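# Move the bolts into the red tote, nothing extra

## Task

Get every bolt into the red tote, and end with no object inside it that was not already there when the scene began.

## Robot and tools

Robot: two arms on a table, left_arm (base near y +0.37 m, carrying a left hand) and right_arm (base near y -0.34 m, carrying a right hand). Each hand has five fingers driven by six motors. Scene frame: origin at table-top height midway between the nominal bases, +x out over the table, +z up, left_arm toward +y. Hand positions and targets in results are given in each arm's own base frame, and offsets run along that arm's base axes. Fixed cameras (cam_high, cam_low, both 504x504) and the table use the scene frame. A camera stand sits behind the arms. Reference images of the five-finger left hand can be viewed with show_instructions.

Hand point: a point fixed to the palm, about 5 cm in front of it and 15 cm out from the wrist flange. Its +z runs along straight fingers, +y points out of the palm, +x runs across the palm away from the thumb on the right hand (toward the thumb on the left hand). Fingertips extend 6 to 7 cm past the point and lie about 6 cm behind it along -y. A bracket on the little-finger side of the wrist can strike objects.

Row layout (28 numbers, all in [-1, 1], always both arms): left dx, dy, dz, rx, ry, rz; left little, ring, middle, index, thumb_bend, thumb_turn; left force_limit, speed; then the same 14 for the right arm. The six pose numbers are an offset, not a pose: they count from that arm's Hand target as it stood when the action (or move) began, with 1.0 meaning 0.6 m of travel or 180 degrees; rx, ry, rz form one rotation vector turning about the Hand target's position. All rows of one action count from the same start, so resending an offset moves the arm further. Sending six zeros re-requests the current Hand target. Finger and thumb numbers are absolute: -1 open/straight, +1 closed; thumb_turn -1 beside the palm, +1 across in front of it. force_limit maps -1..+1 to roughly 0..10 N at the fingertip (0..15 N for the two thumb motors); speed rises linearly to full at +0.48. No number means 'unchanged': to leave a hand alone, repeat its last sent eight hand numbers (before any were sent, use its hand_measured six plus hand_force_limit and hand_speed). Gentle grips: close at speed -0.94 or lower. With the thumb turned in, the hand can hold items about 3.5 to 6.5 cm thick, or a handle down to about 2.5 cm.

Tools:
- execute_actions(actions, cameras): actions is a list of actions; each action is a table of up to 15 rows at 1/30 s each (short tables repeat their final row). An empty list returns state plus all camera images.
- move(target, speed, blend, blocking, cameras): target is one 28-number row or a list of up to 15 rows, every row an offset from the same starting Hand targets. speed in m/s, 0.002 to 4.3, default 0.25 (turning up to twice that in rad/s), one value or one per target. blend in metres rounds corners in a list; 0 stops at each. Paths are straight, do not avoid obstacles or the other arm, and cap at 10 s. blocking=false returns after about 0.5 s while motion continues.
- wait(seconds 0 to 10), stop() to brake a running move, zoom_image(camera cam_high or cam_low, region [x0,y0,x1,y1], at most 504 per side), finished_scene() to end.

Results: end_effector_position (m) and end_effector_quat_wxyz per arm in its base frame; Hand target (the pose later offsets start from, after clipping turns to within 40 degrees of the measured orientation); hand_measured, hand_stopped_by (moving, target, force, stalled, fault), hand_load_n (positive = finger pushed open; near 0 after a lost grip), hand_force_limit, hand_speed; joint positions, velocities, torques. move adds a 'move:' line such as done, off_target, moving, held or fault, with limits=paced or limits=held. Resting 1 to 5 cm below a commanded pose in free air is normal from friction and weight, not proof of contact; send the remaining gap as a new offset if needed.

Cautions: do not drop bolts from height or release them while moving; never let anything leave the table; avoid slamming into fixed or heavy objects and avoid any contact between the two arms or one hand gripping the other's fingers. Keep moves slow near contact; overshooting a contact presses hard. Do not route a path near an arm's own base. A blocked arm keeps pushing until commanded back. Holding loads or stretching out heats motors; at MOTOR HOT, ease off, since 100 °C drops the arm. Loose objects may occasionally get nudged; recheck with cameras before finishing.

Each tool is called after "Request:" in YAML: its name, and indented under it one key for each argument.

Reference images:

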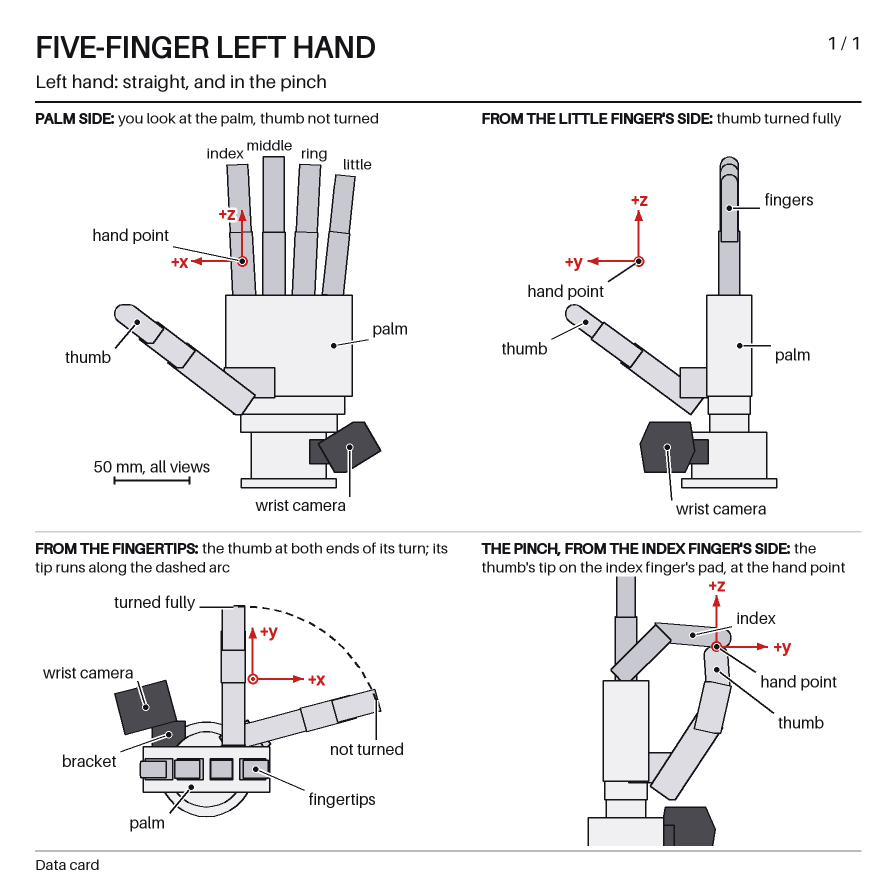

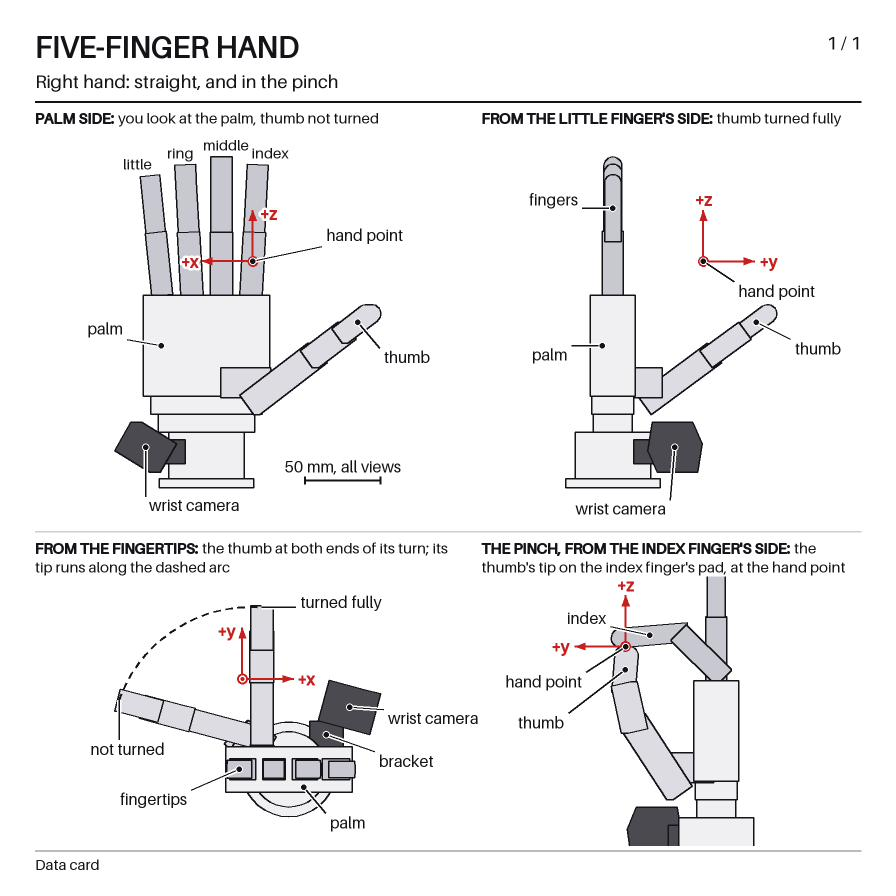

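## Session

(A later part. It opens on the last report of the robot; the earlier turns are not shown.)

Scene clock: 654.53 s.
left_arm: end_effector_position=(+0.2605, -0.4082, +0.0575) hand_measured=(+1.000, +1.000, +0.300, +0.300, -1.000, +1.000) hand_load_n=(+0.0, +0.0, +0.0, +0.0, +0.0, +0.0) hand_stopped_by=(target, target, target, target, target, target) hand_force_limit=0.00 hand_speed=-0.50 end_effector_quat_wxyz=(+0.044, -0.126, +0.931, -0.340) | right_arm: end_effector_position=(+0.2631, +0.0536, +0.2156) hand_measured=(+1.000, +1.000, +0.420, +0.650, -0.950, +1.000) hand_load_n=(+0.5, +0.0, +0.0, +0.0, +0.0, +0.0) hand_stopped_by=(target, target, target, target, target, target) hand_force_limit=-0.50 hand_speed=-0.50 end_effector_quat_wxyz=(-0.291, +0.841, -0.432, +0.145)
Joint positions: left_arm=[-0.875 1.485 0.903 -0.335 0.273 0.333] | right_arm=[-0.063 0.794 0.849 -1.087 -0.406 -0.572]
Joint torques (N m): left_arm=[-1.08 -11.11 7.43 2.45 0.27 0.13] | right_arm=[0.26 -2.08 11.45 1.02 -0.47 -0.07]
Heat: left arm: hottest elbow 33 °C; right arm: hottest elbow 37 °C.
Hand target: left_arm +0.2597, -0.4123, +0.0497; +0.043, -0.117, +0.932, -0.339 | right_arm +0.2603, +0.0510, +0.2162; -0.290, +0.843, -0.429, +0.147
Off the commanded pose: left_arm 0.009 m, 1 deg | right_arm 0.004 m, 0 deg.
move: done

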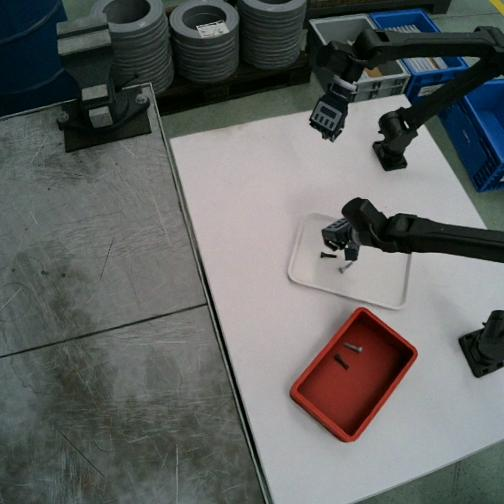

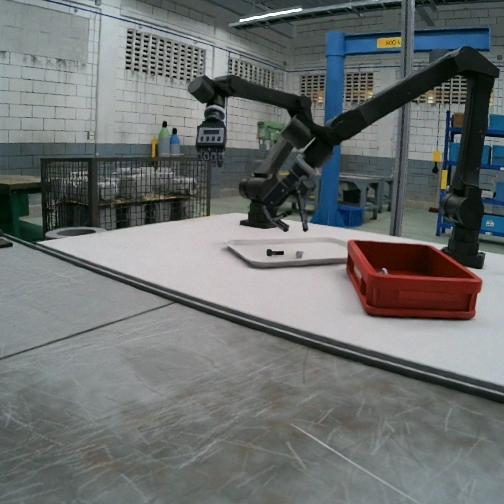

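Request:
move:
  target:
    - [-0.0157,0.0338,0,0,0,0,1,1,0.3,0.3,-1,1,0,-0.5,0,0,0,0,0,0,1,1,0.42,0.65,-0.95,1,-0.5,-0.5]
    - [-0.0157,0.0338,-0.06,0,0,0,1,1,0.3,0.3,-1,1,0,-0.5,0,0,0,0,0,0,1,1,0.42,0.65,-0.95,1,-0.5,-0.5]
  speed: 0.1
  cameras: ["all"]

Request:
zoom_image:
  camera: "cam_high"
  region: [310, 220, 370, 280]

Request:
zoom_image:
  camera: "cam_low"
  region: [270, 215, 320, 265]

Scene clock: 672.20 s.
left_arm: end_effector_position=(+0.2466, -0.3930, +0.0227) hand_measured=(+1.000, +1.000, +0.300, +0.300, -1.000, +1.000) hand_load_n=(+0.0, +0.0, +0.0, +0.0, +0.0, +0.0) hand_stopped_by=(target, target, target, target, target, target) hand_force_limit=0.00 hand_speed=-0.50 end_effector_quat_wxyz=(+0.043, -0.120, +0.931, -0.342) | right_arm: end_effector_position=(+0.2631, +0.0536, +0.2156) hand_measured=(+1.000, +1.000, +0.420, +0.650, -0.950, +1.000) hand_load_n=(+0.0, +0.0, +0.0, +0.0, +0.0, +0.0) hand_stopped_by=(target, target, target, target, target, target) hand_force_limit=-0.50 hand_speed=-0.50 end_effector_quat_wxyz=(-0.291, +0.841, -0.432, +0.145)
Joint positions: left_arm=[-0.875 1.499 0.804 -0.222 0.281 0.344] | right_arm=[-0.063 0.794 0.849 -1.087 -0.406 -0.572]
Joint torques (N m): left_arm=[0.15 -10.46 6.79 2.5 0.28 0.15] | right_arm=[-0.03 -2.61 11.44 1.25 -0.46 -0.05]
Heat: left arm: hottest elbow 33 °C; right arm: hottest elbow 37 °C.
Hand target: left_arm +0.2503, -0.3921, +0.0137; +0.043, -0.117, +0.932, -0.339 | right_arm +0.2603, +0.0510, +0.2162; -0.290, +0.843, -0.429, +0.147
Off the commanded pose: left_arm 0.010 m, 0 deg | right_arm 0.004 m, 0 deg.
move: done

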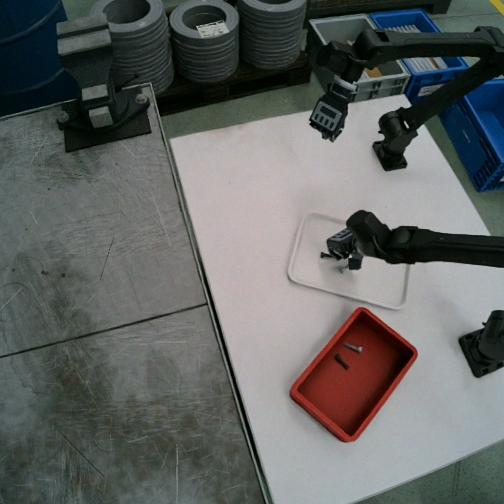

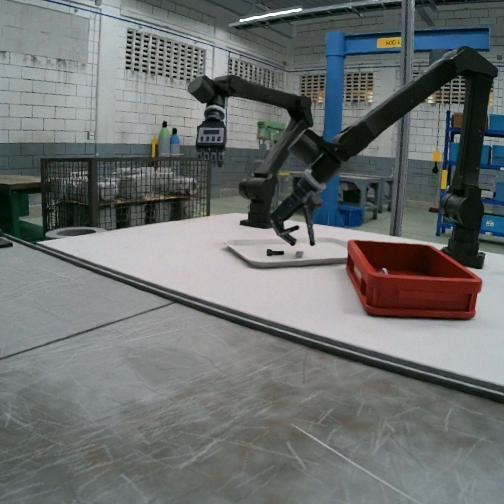

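Scaled by 8.400 from the camera's 504x504 image, which has a finer 720x720 frame.

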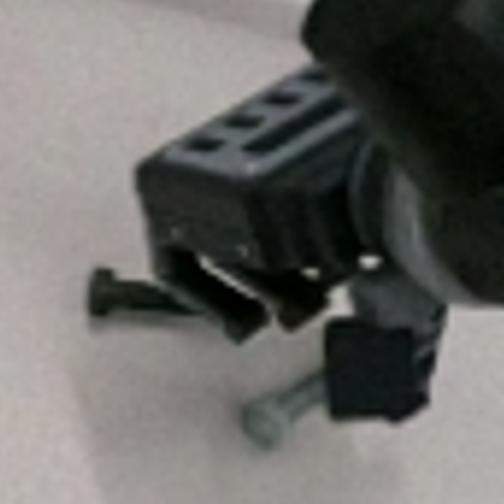

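Scaled by 10.080 from the camera's 504x504 image, which has a finer 720x720 frame.

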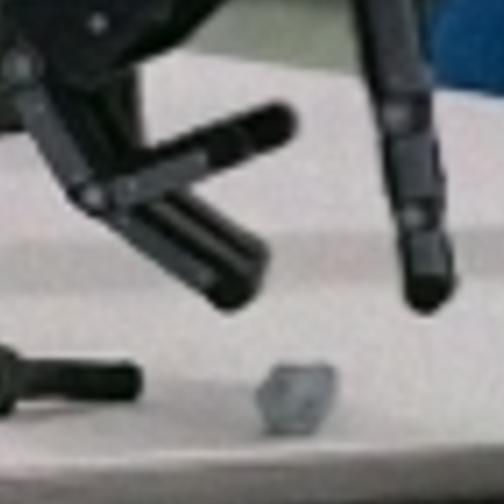

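Request:
move:
  target:
    - [0,0,0.1,0,0,0,1,1,0.3,0.3,-1,1,0,-0.5,0,0,0,0,0,0,1,1,0.42,0.65,-0.95,1,-0.5,-0.5]
    - [0.015,-0.071,0.1,0,0,-0.2056,1,1,0.3,0.3,-1,1,0,-0.5,0,0,0,0,0,0,1,1,0.42,0.65,-0.95,1,-0.5,-0.5]
    - [0.015,-0.071,0.052,0,0,-0.2056,1,1,0.3,0.3,-1,1,0,-0.5,0,0,0,0,0,0,1,1,0.42,0.65,-0.95,1,-0.5,-0.5]
  speed: 0.15
  cameras: ["all"]

Request:
zoom_image:
  camera: "cam_high"
  region: [300, 220, 360, 280]

Request:
zoom_image:
  camera: "cam_low"
  region: [255, 205, 315, 265]

Scene clock: 691.33 s.
left_arm: end_effector_position=(+0.2554, -0.4339, +0.0568) hand_measured=(+1.000, +1.000, +0.300, +0.300, -1.000, +1.000) hand_load_n=(+0.5, +0.0, +0.0, +0.5, +0.0, +0.0) hand_stopped_by=(target, target, target, target, target, target) hand_force_limit=0.00 hand_speed=-0.50 end_effector_quat_wxyz=(-0.065, +0.182, +0.921, -0.337) | right_arm: end_effector_position=(+0.2631, +0.0536, +0.2156) hand_measured=(+1.000, +1.000, +0.420, +0.650, -0.950, +1.000) hand_load_n=(+0.0, +0.0, +0.0, +0.0, +0.0, +0.0) hand_stopped_by=(target, target, target, target, target, target) hand_force_limit=-0.50 hand_speed=-0.50 end_effector_quat_wxyz=(-0.291, +0.841, -0.432, +0.145)
Joint positions: left_arm=[-0.87 1.669 1.156 -0.682 0.607 0.973] | right_arm=[-0.063 0.794 0.849 -1.087 -0.406 -0.572]
Joint torques (N m): left_arm=[-0.03 -14.1 7.28 1.89 0.53 0.15] | right_arm=[0.79 -2.55 11.4 1.07 -0.49 -0.07]
Heat: left arm: hottest elbow 33 °C; right arm: hottest elbow 37 °C.
Hand target: left_arm +0.2592, -0.4346, +0.0450; -0.067, +0.185, +0.921, -0.335 | right_arm +0.2603, +0.0510, +0.2162; -0.290, +0.843, -0.429, +0.147
Off the commanded pose: left_arm 0.012 m, 0 deg | right_arm 0.004 m, 0 deg.
move: off_target (left_arm)

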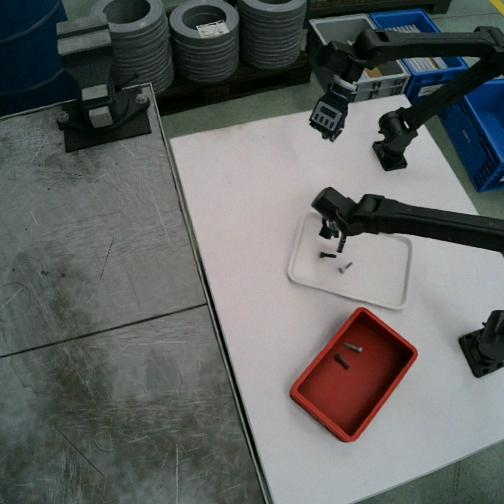

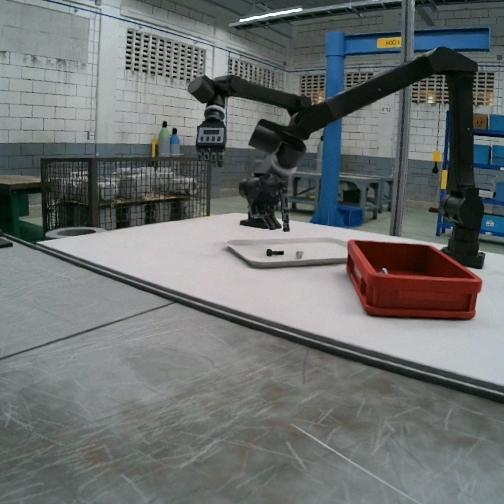

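Scaled by 8.400 from the camera's 504x504 image, which has a finer 720x720 frame.

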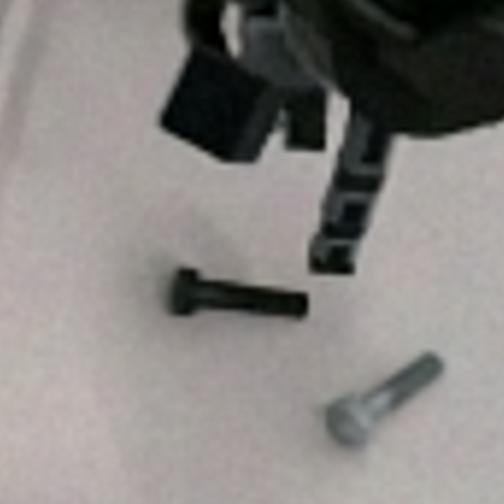

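Scaled by 8.400 from the camera's 504x504 image, which has a finer 720x720 frame.

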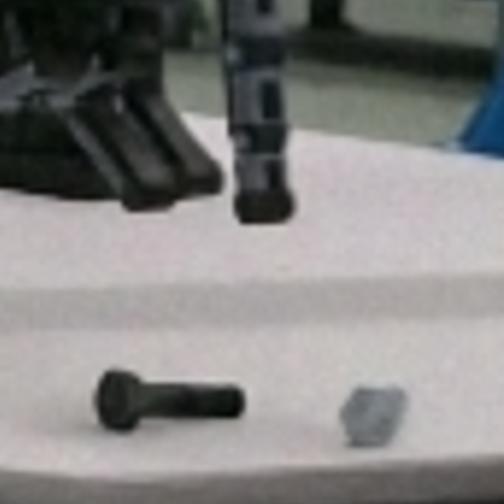

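Request:
move:
  target:
    - [0.0347,0.0092,0,0,0,0,1,1,0.3,0.3,-1,1,0,-0.5,0,0,0,0,0,0,1,1,0.42,0.65,-0.95,1,-0.5,-0.5]
    - [0.0347,0.0092,-0.065,0,0,0,1,1,0.3,0.3,-1,1,0,-0.5,0,0,0,0,0,0,1,1,0.42,0.65,-0.95,1,-0.5,-0.5]
  speed: 0.1
  cameras: ["all"]

Request:
zoom_image:
  camera: "cam_high"
  region: [300, 220, 360, 280]

Request:
zoom_image:
  camera: "cam_low"
  region: [255, 215, 305, 265]

Scene clock: 703.80 s.
left_arm: end_effector_position=(+0.2760, -0.4305, +0.0190) hand_measured=(+1.000, +1.000, +0.300, +0.300, -1.000, +1.000) hand_load_n=(+0.0, +0.0, +0.5, +0.0, +0.0, +0.0) hand_stopped_by=(target, target, target, target, target, target) hand_force_limit=0.00 hand_speed=-0.50 end_effector_quat_wxyz=(-0.064, +0.184, +0.921, -0.337) | right_arm: end_effector_position=(+0.2631, +0.0536, +0.2156) hand_measured=(+1.000, +1.000, +0.420, +0.650, -0.950, +1.000) hand_load_n=(+0.0, +0.0, +0.0, +0.0, +0.0, +0.0) hand_stopped_by=(target, target, target, target, target, target) hand_force_limit=-0.50 hand_speed=-0.50 end_effector_quat_wxyz=(-0.291, +0.841, -0.432, +0.145)
Joint positions: left_arm=[-0.834 1.75 1.152 -0.621 0.62 1.018] | right_arm=[-0.063 0.794 0.849 -1.087 -0.406 -0.572]
Joint torques (N m): left_arm=[0.21 -14.8 6.86 1.83 0.55 0.15] | right_arm=[0.26 -2.08 11.4 1.1 -0.44 -0.04]
Heat: left arm: hottest elbow 33 °C; right arm: hottest elbow 37 °C.
Hand target: left_arm +0.2802, -0.4291, +0.0059; -0.067, +0.185, +0.922, -0.335 | right_arm +0.2603, +0.0510, +0.2162; -0.290, +0.843, -0.429, +0.147
Off the commanded pose: left_arm 0.014 m, 0 deg | right_arm 0.004 m, 0 deg.
move: off_target (left_arm)

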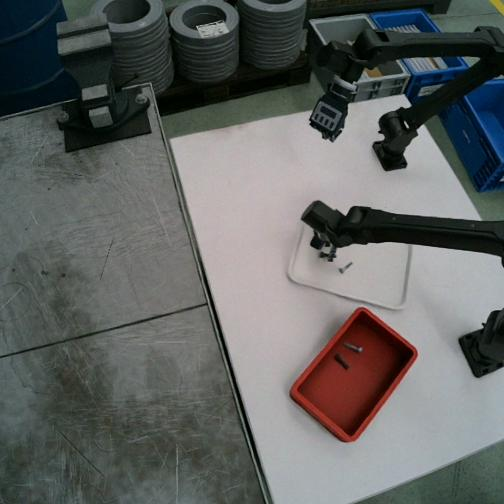

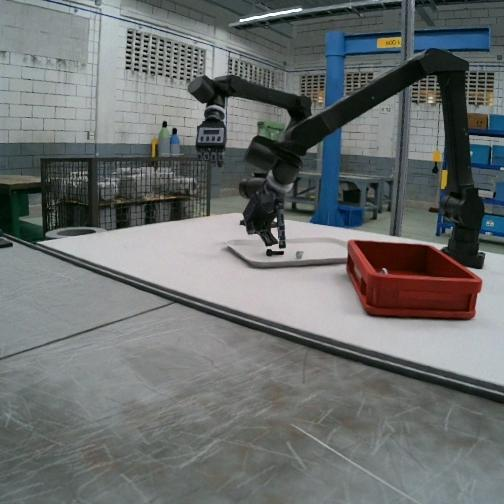

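Scaled by 8.400 from the camera's 504x504 image, which has a finer 720x720 frame.

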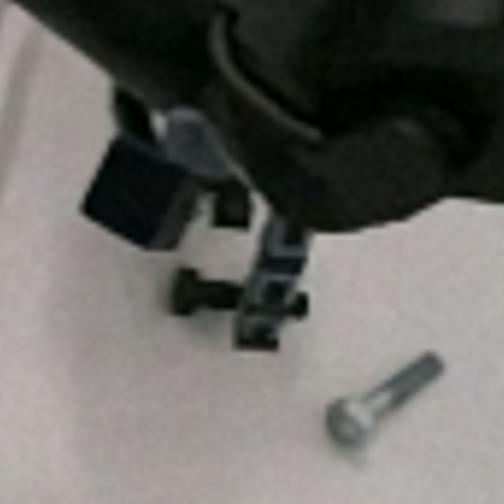

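Scaled by 10.080 from the camera's 504x504 image, which has a finer 720x720 frame.

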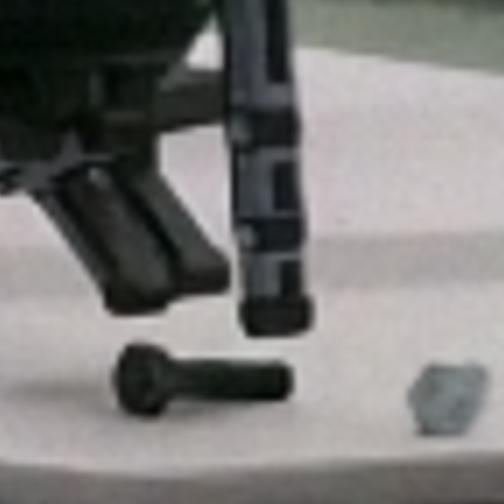

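Request:
move:
  target:
    - [0,0,-0.028,0,0,0,1,1,0.3,0.3,-1,1,0,-0.5,0,0,0,0,0,0,1,1,0.42,0.65,-0.95,1,-0.5,-0.5]
  speed: 0.06
  cameras: ["all"]

Request:
zoom_image:
  camera: "cam_low"
  region: [255, 215, 305, 265]

Request:
zoom_image:
  camera: "cam_high"
  region: [300, 220, 360, 280]

Scene clock: 710.13 s.
left_arm: end_effector_position=(+0.2767, -0.4313, +0.0033) hand_measured=(+1.000, +1.000, +0.300, +0.300, -1.000, +1.000) hand_load_n=(+0.0, +0.0, +0.0, +0.0, +0.0, +0.0) hand_stopped_by=(target, target, target, target, target, target) hand_force_limit=0.00 hand_speed=-0.50 end_effector_quat_wxyz=(-0.063, +0.184, +0.921, -0.338) | right_arm: end_effector_position=(+0.2631, +0.0536, +0.2156) hand_measured=(+1.000, +1.000, +0.420, +0.650, -0.950, +1.000) hand_load_n=(+0.0, +0.0, +0.0, +0.0, +0.0, +0.0) hand_stopped_by=(target, target, target, target, target, target) hand_force_limit=-0.50 hand_speed=-0.50 end_effector_quat_wxyz=(-0.291, +0.841, -0.432, +0.145)
Joint positions: left_arm=[-0.834 1.775 1.138 -0.579 0.62 1.018] | right_arm=[-0.063 0.794 0.849 -1.087 -0.406 -0.572]
Joint torques (N m): left_arm=[0.21 -14.86 6.67 1.78 0.55 0.14] | right_arm=[0.56 -2.32 11.37 1.17 -0.45 -0.07]
Heat: left arm: hottest elbow 33 °C; right arm: hottest elbow 37 °C.
Hand target: left_arm +0.2802, -0.4292, -0.0108; -0.067, +0.185, +0.922, -0.335 | right_arm +0.2603, +0.0510, +0.2162; -0.290, +0.843, -0.429, +0.147
Off the commanded pose: left_arm 0.015 m, 1 deg | right_arm 0.004 m, 0 deg.
move: off_target (left_arm)

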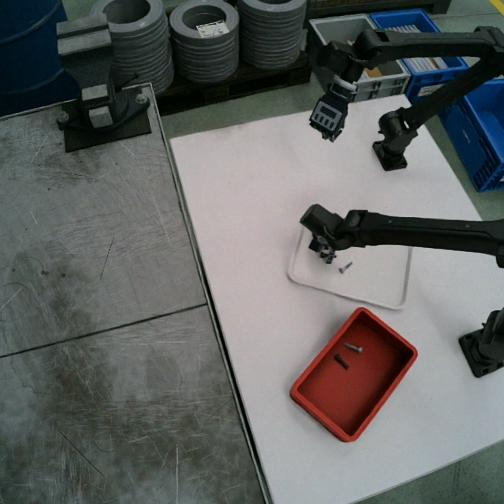

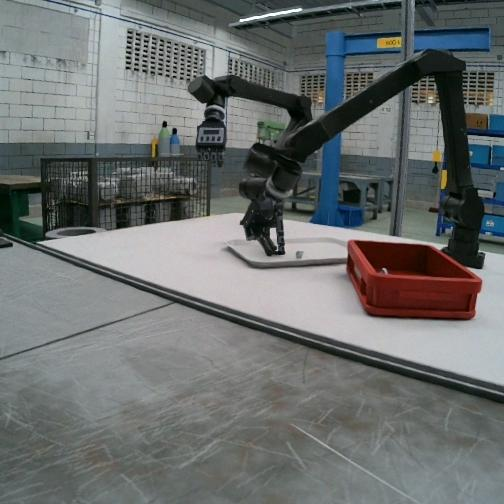

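Scaled by 10.080 from the camera's 504x504 image, which has a finer 720x720 frame.

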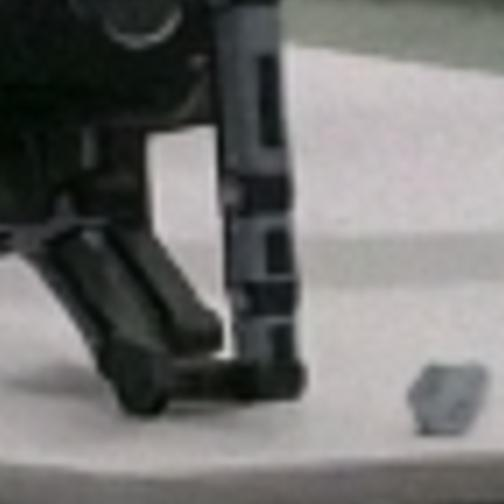

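Scaled by 8.400 from the camera's 504x504 image, which has a finer 720x720 frame.

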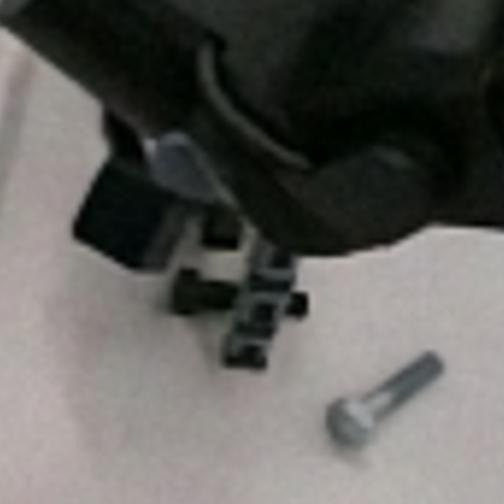

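Request:
move:
  target: [0,0,-0.004,0,0,0,1,1,0.3,0.3,0.1,1,0,-0.7,0,0,0,0,0,0,1,1,0.42,0.65,-0.95,1,-0.5,-0.5]
  speed: 0.06
  cameras: ["all"]

Request:
zoom_image:
  camera: "cam_low"
  region: [255, 215, 305, 265]

Scene clock: 714.17 s.
left_arm: end_effector_position=(+0.2777, -0.4326, +0.0036) hand_measured=(+1.000, +1.000, +0.300, +0.300, -0.480, +1.000) hand_load_n=(+0.0, +0.0, +6.5, +0.0, +8.5, +4.5) hand_stopped_by=(target, target, target, target, force, target) hand_force_limit=0.00 hand_speed=-0.70 end_effector_quat_wxyz=(-0.061, +0.185, +0.920, -0.340) | right_arm: end_effector_position=(+0.2631, +0.0536, +0.2156) hand_measured=(+1.000, +1.000, +0.420, +0.650, -0.950, +1.000) hand_load_n=(+0.0, +0.0, +0.0, +0.0, +0.0, +0.0) hand_stopped_by=(target, target, target, target, target, target) hand_force_limit=-0.50 hand_speed=-0.50 end_effector_quat_wxyz=(-0.291, +0.841, -0.432, +0.145)
Joint positions: left_arm=[-0.834 1.775 1.138 -0.573 0.621 1.018] | right_arm=[-0.063 0.794 0.849 -1.087 -0.406 -0.572]
Joint torques (N m): left_arm=[0.21 -14.45 6.46 1.84 0.51 0.14] | right_arm=[0.73 -2.14 11.45 0.98 -0.47 -0.05]
Heat: left arm: hottest elbow 33 °C; right arm: hottest elbow 37 °C.
Hand target: left_arm +0.2802, -0.4292, -0.0132; -0.067, +0.185, +0.922, -0.335 | right_arm +0.2603, +0.0510, +0.2162; -0.290, +0.843, -0.429, +0.147
Off the commanded pose: left_arm 0.017 m, 1 deg | right_arm 0.004 m, 0 deg.
move: off_target (left_arm)

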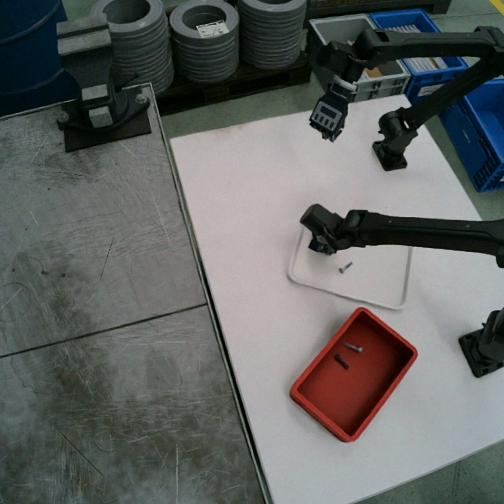

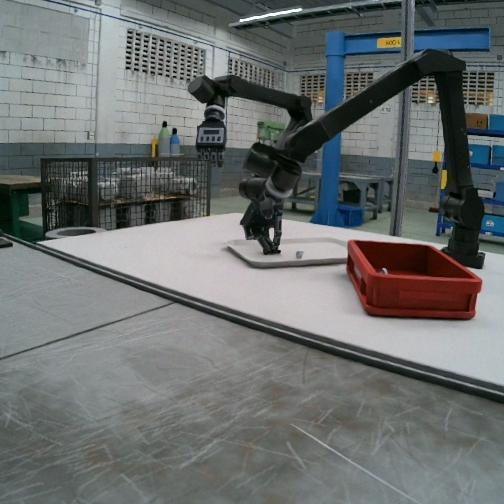

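Scaled by 10.080 from the camera's 504x504 image, which has a finer 720x720 frame.

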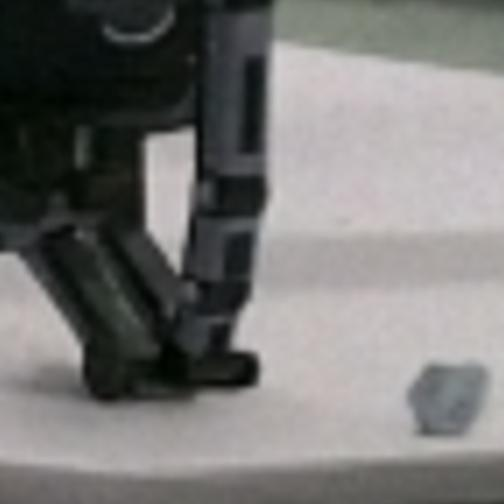

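Request:
move:
  target: [0,0,0.13,0,0,0,1,1,0.3,0.3,0.1,1,0,-0.7,0,0,0,0,0,0,1,1,0.42,0.65,-0.95,1,-0.5,-0.5]
  speed: 0.08
  cameras: ["all"]

Request:
zoom_image:
  camera: "cam_low"
  region: [255, 205, 315, 265]

Scene clock: 726.03 s.
left_arm: end_effector_position=(+0.2670, -0.4208, +0.0478) hand_measured=(+1.000, +1.000, +0.300, +0.300, -0.480, +1.000) hand_load_n=(+0.0, +0.0, +6.5, +0.0, +8.5, +4.5) hand_stopped_by=(target, target, target, target, force, target) hand_force_limit=0.00 hand_speed=-0.70 end_effector_quat_wxyz=(-0.083, +0.179, +0.925, -0.325) | right_arm: end_effector_position=(+0.2631, +0.0536, +0.2156) hand_measured=(+1.000, +1.000, +0.420, +0.650, -0.950, +1.000) hand_load_n=(+0.0, +0.0, +0.0, +0.0, +0.0, +0.0) hand_stopped_by=(target, target, target, target, target, target) hand_force_limit=-0.50 hand_speed=-0.50 end_effector_quat_wxyz=(-0.291, +0.841, -0.432, +0.145)
Joint positions: left_arm=[-0.834 1.706 1.183 -0.745 0.622 1.02] | right_arm=[-0.063 0.794 0.849 -1.087 -0.406 -0.572]
Joint torques (N m): left_arm=[0.21 -17.79 9.76 0.69 0.47 0.11] | right_arm=[0.67 -2.37 11.44 1.13 -0.49 -0.03]
Heat: left arm: hottest elbow 33 °C; right arm: hottest elbow 37 °C.
Hand target: left_arm +0.2802, -0.4291, +0.0648; -0.067, +0.184, +0.922, -0.335 | right_arm +0.2603, +0.0510, +0.2162; -0.290, +0.843, -0.429, +0.147
Off the commanded pose: left_arm 0.023 m, 2 deg | right_arm 0.004 m, 0 deg.
move: off_target (left_arm)

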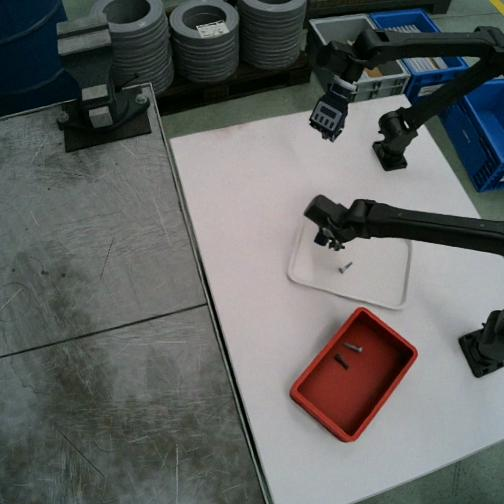

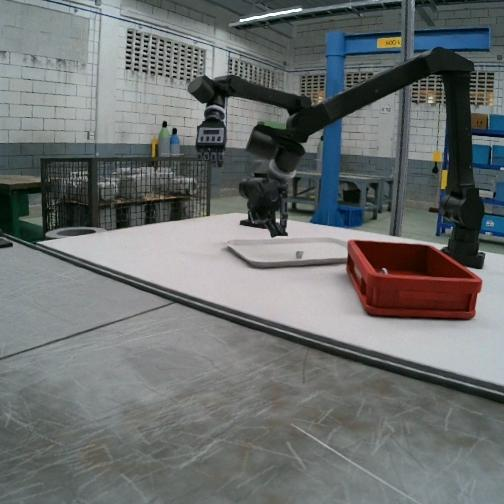

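Scaled by 8.400 from the camera's 504x504 image, which has a finer 720x720 frame.

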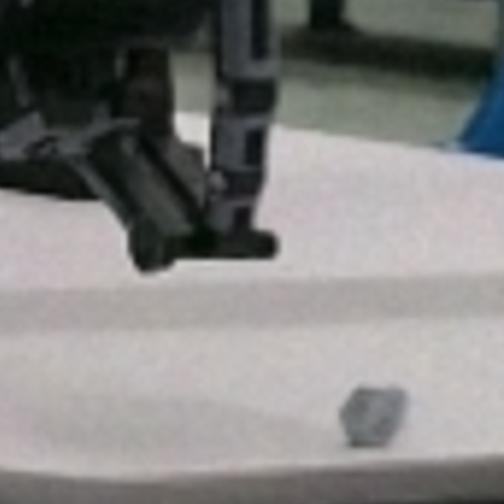

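Request:
move:
  target:
    - [0,0,0.2,0,0,0,1,1,0.3,0.3,0.1,1,0,-0.7,0,0,0,0,0,0,1,1,0.42,0.65,-0.95,1,-0.5,-0.5]
    - [0.2663,0.5668,0.2,0.1436,0.1645,0.7725,1,1,0.3,0.3,0.1,1,0,-0.7,0,0,0,0,0,0,1,1,0.42,0.65,-0.95,1,-0.5,-0.5]
    - [0.2663,0.5668,0.032,0.1436,0.1645,0.7725,1,1,0.3,0.3,0.1,1,0,-0.7,0,0,0,0,0,0,1,1,0.42,0.65,-0.95,1,-0.5,-0.5]
  speed: [0.2,0.35,0.12]
  blend: [0.02,0.02,0]
  cameras: ["all"]

Request:
zoom_image:
  camera: "cam_low"
  region: [330, 140, 490, 330]

Request:
zoom_image:
  camera: "cam_high"
  region: [270, 280, 450, 460]

Scene clock: 739.10 s.
left_arm: end_effector_position=(+0.4354, -0.0915, +0.0925) hand_measured=(+1.000, +1.000, +0.300, +0.300, -0.480, +1.000) hand_load_n=(+0.0, +0.5, +6.5, +0.0, +8.5, +4.5) hand_stopped_by=(target, target, target, target, force, target) hand_force_limit=0.00 hand_speed=-0.70 end_effector_quat_wxyz=(-0.076, +0.860, -0.502, +0.046) | right_arm: end_effector_position=(+0.2631, +0.0536, +0.2156) hand_measured=(+1.000, +1.000, +0.420, +0.650, -0.950, +1.000) hand_load_n=(+0.0, +0.0, +0.0, +0.0, +0.0, +0.0) hand_stopped_by=(target, target, target, target, target, target) hand_force_limit=-0.50 hand_speed=-0.50 end_effector_quat_wxyz=(-0.291, +0.841, -0.432, +0.145)
Joint positions: left_arm=[-0.116 1.545 1.16 -1.039 -0.102 -0.622] | right_arm=[-0.063 0.794 0.849 -1.087 -0.406 -0.572]
Joint torques (N m): left_arm=[0.15 -12.28 7.45 1.29 -0.21 -0.12] | right_arm=[0.44 -2.02 11.43 1.07 -0.46 -0.08]
Heat: left arm: hottest elbow 33 °C; right arm: hottest elbow 37 °C.
Hand target: left_arm +0.4400, -0.0890, +0.0840; -0.075, +0.865, -0.494, +0.042 | right_arm +0.2603, +0.0510, +0.2162; -0.290, +0.843, -0.429, +0.147
Off the commanded pose: left_arm 0.010 m, 1 deg | right_arm 0.004 m, 0 deg.
move: done

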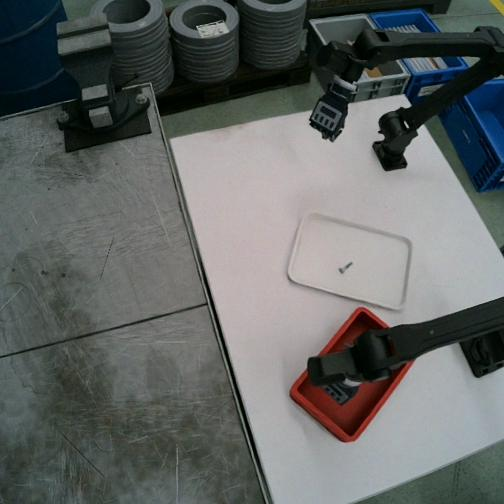

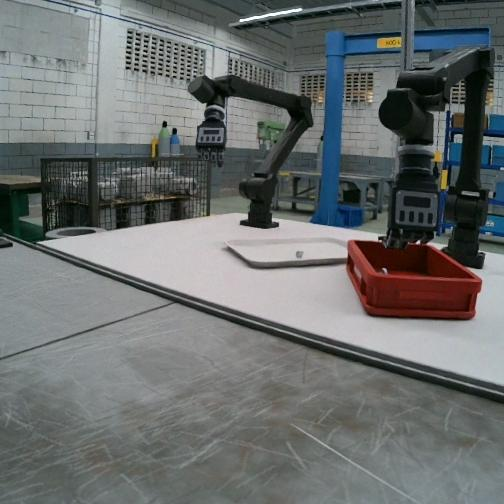

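Scaled by 2.653 from the camera's 504x504 image, which has a finer 720x720 frame.

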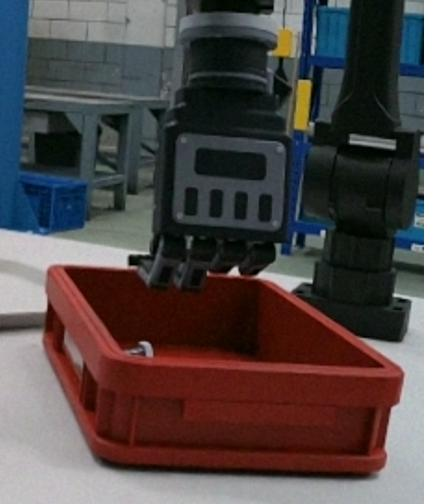

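Scaled by 2.800 from the camera's 504x504 image, which has a finer 720x720 frame.

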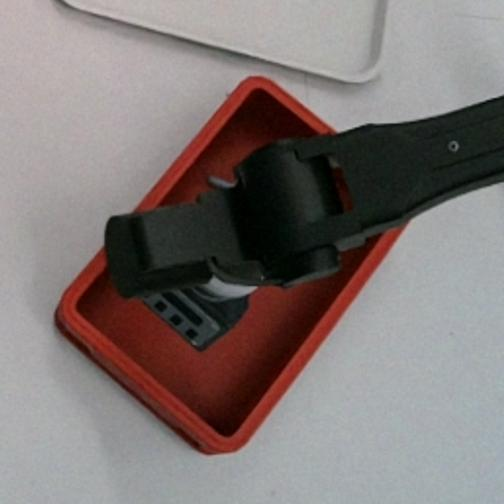

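Request:
move:
  target:
    - [0,0,-0.096,0,0,0,1,1,0.3,0.3,0.1,1,0,-0.7,0,0,0,0,0,0,1,1,0.42,0.65,-0.95,1,-0.5,-0.5]
    - [0,0,-0.096,0,0,0,1,1,0.3,0.3,-1,1,0,-0.5,0,0,0,0,0,0,1,1,0.42,0.65,-0.95,1,-0.5,-0.5]
  speed: 0.1
  cameras: ["all"]

Request:
zoom_image:
  camera: "cam_high"
  region: [290, 210, 420, 310]

Scene clock: 745.67 s.
left_arm: end_effector_position=(+0.4369, -0.0917, +0.0355) hand_measured=(+1.000, +1.000, +0.300, +0.300, -1.000, +1.000) hand_load_n=(+0.0, +0.0, +0.0, +0.5, +0.0, +0.0) hand_stopped_by=(target, target, target, target, target, target) hand_force_limit=0.00 hand_speed=-0.50 end_effector_quat_wxyz=(-0.076, +0.860, -0.502, +0.047) | right_arm: end_effector_position=(+0.2631, +0.0536, +0.2156) hand_measured=(+1.000, +1.000, +0.420, +0.650, -0.950, +1.000) hand_load_n=(+0.0, +0.0, +0.0, +0.0, +0.0, +0.0) hand_stopped_by=(target, target, target, target, target, target) hand_force_limit=-0.50 hand_speed=-0.50 end_effector_quat_wxyz=(-0.291, +0.841, -0.432, +0.145)
Joint positions: left_arm=[-0.116 1.616 1.079 -0.886 -0.102 -0.622] | right_arm=[-0.063 0.794 0.849 -1.087 -0.406 -0.572]
Joint torques (N m): left_arm=[0.15 -12.69 6.93 1.35 -0.21 -0.12] | right_arm=[0.44 -2.32 11.37 1.14 -0.48 -0.04]
Heat: left arm: hottest elbow 33 °C; right arm: hottest elbow 37 °C.
Hand target: left_arm +0.4400, -0.0890, +0.0263; -0.075, +0.865, -0.494, +0.042 | right_arm +0.2603, +0.0510, +0.2162; -0.290, +0.843, -0.429, +0.147
Off the commanded pose: left_arm 0.010 m, 1 deg | right_arm 0.004 m, 0 deg.
move: done

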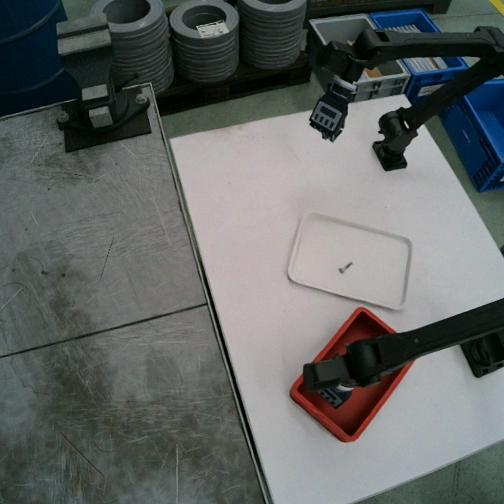

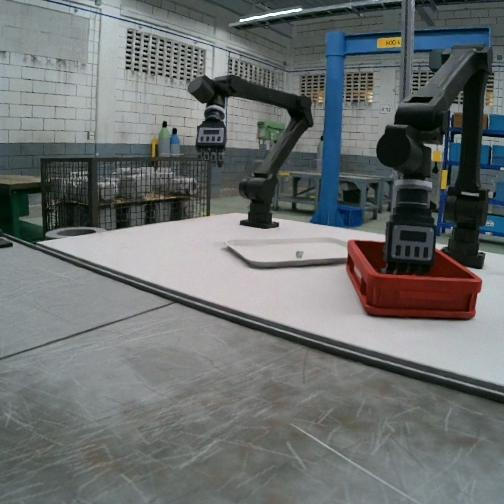

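Scaled by 3.877 from the camera's 504x504 image, which has a finer 720x720 frame.

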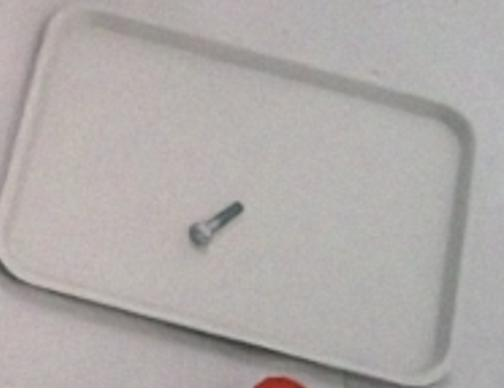

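Request:
move:
  target:
    - [0,0,0.267,0,0,0,1,1,0.3,0.3,-1,1,0,-0.5,0,0,0,0,0,0,1,1,0.42,0.65,-0.95,1,-0.5,-0.5]
    - [-0.3192,-0.5025,0.267,-0.0741,-0.1783,-0.574,1,1,0.3,0.3,-1,1,0,-0.5,0,0,0,0,0,0,1,1,0.42,0.65,-0.95,1,-0.5,-0.5]
    - [-0.3192,-0.5025,-0.0105,-0.0741,-0.1783,-0.574,1,1,0.3,0.3,-1,1,0,-0.5,0,0,0,0,0,0,1,1,0.42,0.65,-0.95,1,-0.5,-0.5]
  speed: [0.2,0.35,0.12]
  blend: [0.03,0.02,0]
  cameras: ["all"]

Request:
zoom_image:
  camera: "cam_high"
  region: [310, 220, 370, 280]

Request:
zoom_image:
  camera: "cam_low"
  region: [270, 215, 320, 265]

Request:
zoom_image:
  camera: "cam_high"
  region: [270, 280, 450, 460]

Scene clock: 757.23 s.
left_arm: end_effector_position=(+0.2499, -0.3871, +0.0278) hand_measured=(+1.000, +1.000, +0.300, +0.300, -1.000, +1.000) hand_load_n=(+0.0, +0.0, +0.0, +0.0, +0.0, +0.0) hand_stopped_by=(target, target, target, target, target, target) hand_force_limit=0.00 hand_speed=-0.50 end_effector_quat_wxyz=(+0.045, -0.127, +0.930, -0.341) | right_arm: end_effector_position=(+0.2631, +0.0536, +0.2156) hand_measured=(+1.000, +1.000, +0.420, +0.650, -0.950, +1.000) hand_load_n=(+0.0, +0.0, +0.0, +0.0, +0.0, +0.0) hand_stopped_by=(target, target, target, target, target, target) hand_force_limit=-0.50 hand_speed=-0.50 end_effector_quat_wxyz=(-0.291, +0.841, -0.432, +0.145)
Joint positions: left_arm=[-0.861 1.482 0.802 -0.238 0.28 0.342] | right_arm=[-0.063 0.794 0.849 -1.087 -0.406 -0.572]
Joint torques (N m): left_arm=[-1.08 -10.34 6.95 2.5 0.27 0.14] | right_arm=[0.67 -2.84 11.32 1.11 -0.46 -0.06]
Heat: left arm: hottest elbow 33 °C; right arm: hottest elbow 38 °C.
Hand target: left_arm +0.2485, -0.3905, +0.0199; +0.043, -0.118, +0.932, -0.339 | right_arm +0.2603, +0.0510, +0.2162; -0.290, +0.843, -0.429, +0.147
Off the commanded pose: left_arm 0.009 m, 1 deg | right_arm 0.004 m, 0 deg.
move: done

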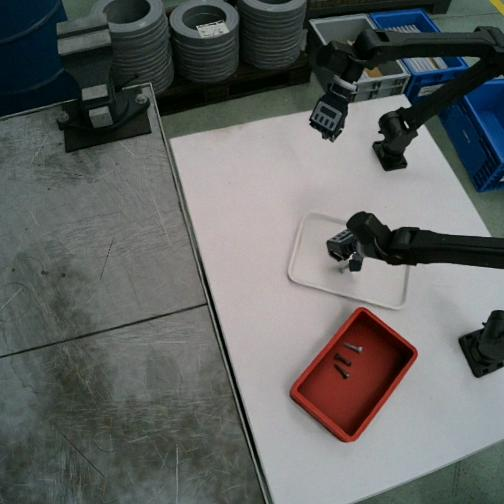

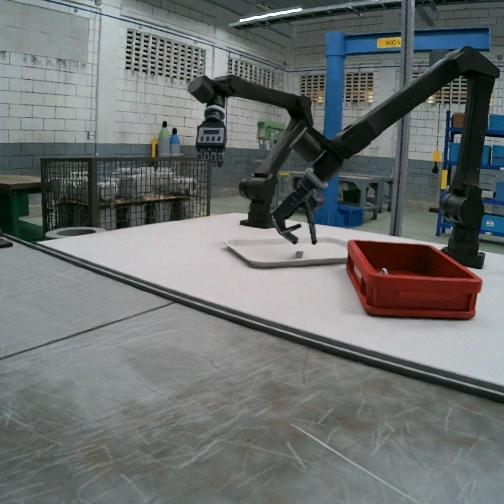

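Scaled by 8.400 from the camera's 504x504 image, which has a finer 720x720 frame.

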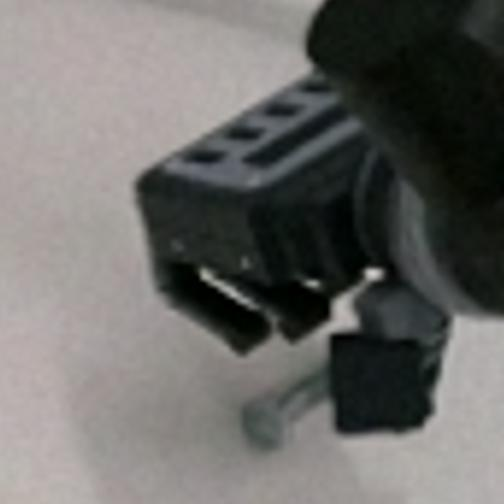

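Scaled by 10.080 from the camera's 504x504 image, which has a finer 720x720 frame.

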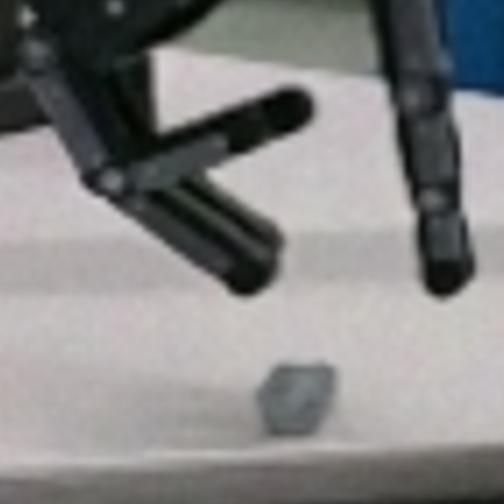

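Scaled by 2.800 from the camera's 504x504 image, which has a finer 720x720 frame.

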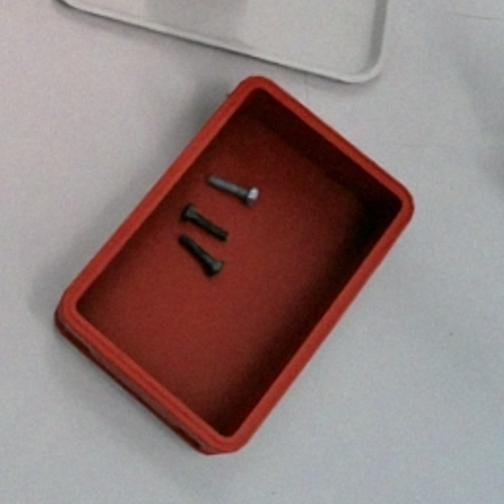

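Request:
move:
  target:
    - [-0.0097,-0.0025,-0.03,0,0,0,1,1,0.3,0.3,-1,1,0,-0.5,0,0,0,0,0,0,1,1,0.42,0.65,-0.95,1,-0.5,-0.5]
    - [-0.0097,-0.0025,-0.053,0,0,0,1,1,0.3,0.3,-1,1,0,-0.5,0,0,0,0,0,0,1,1,0.42,0.65,-0.95,1,-0.5,-0.5]
  speed: 0.07
  blend: [0.01,0]
  cameras: ["all"]

Request:
zoom_image:
  camera: "cam_high"
  region: [310, 220, 370, 280]

Request:
zoom_image:
  camera: "cam_low"
  region: [270, 215, 320, 265]

Scene clock: 764.57 s.
left_arm: end_effector_position=(+0.2466, -0.3894, -0.0004) hand_measured=(+1.000, +1.000, +0.300, +0.300, -1.000, +1.000) hand_load_n=(+0.0, +0.0, -0.5, +0.0, +0.0, +0.0) hand_stopped_by=(target, target, target, target, target, target) hand_force_limit=0.00 hand_speed=-0.50 end_effector_quat_wxyz=(+0.047, -0.122, +0.930, -0.345) | right_arm: end_effector_position=(+0.2631, +0.0536, +0.2156) hand_measured=(+1.000, +1.000, +0.420, +0.650, -0.950, +1.000) hand_load_n=(+0.0, +0.0, +0.0, +0.0, +0.0, +0.0) hand_stopped_by=(target, target, target, target, target, target) hand_force_limit=-0.50 hand_speed=-0.50 end_effector_quat_wxyz=(-0.291, +0.841, -0.432, +0.145)
Joint positions: left_arm=[-0.871 1.537 0.764 -0.135 0.278 0.342] | right_arm=[-0.063 0.794 0.849 -1.087 -0.406 -0.572]
Joint torques (N m): left_arm=[-1.49 -10.11 6.35 2.58 0 0.03] | right_arm=[-0.09 -2.49 11.38 1.02 -0.49 -0.04]
Heat: left arm: hottest elbow 33 °C; right arm: hottest elbow 38 °C.
Hand target: left_arm +0.2426, -0.3920, -0.0118; +0.043, -0.118, +0.932, -0.339 | right_arm +0.2603, +0.0510, +0.2162; -0.290, +0.843, -0.429, +0.147
Off the commanded pose: left_arm 0.012 m, 1 deg | right_arm 0.004 m, 0 deg.
move: off_target (left_arm); blend cut to 0.0069 m at target 1

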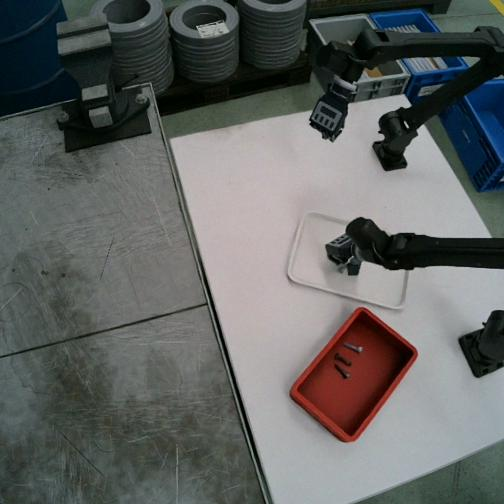

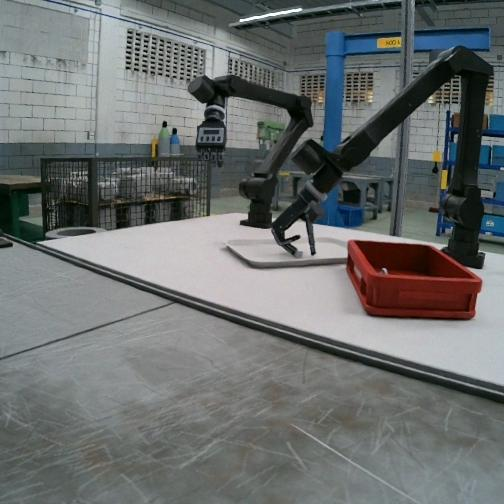

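Scaled by 8.400 from the camera's 504x504 image, which has a finer 720x720 frame.

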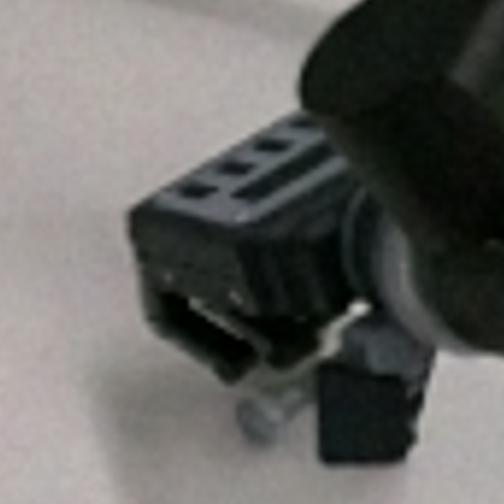

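Scaled by 10.080 from the camera's 504x504 image, which has a finer 720x720 frame.

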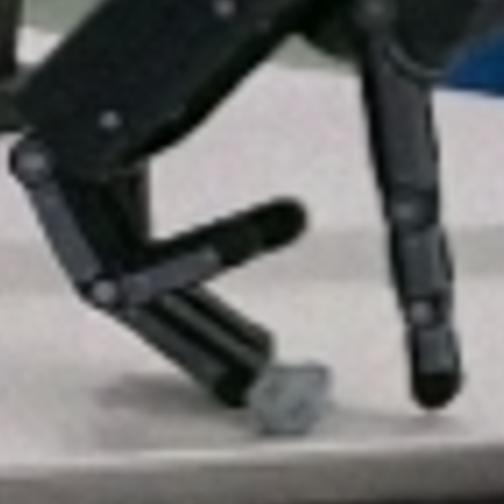

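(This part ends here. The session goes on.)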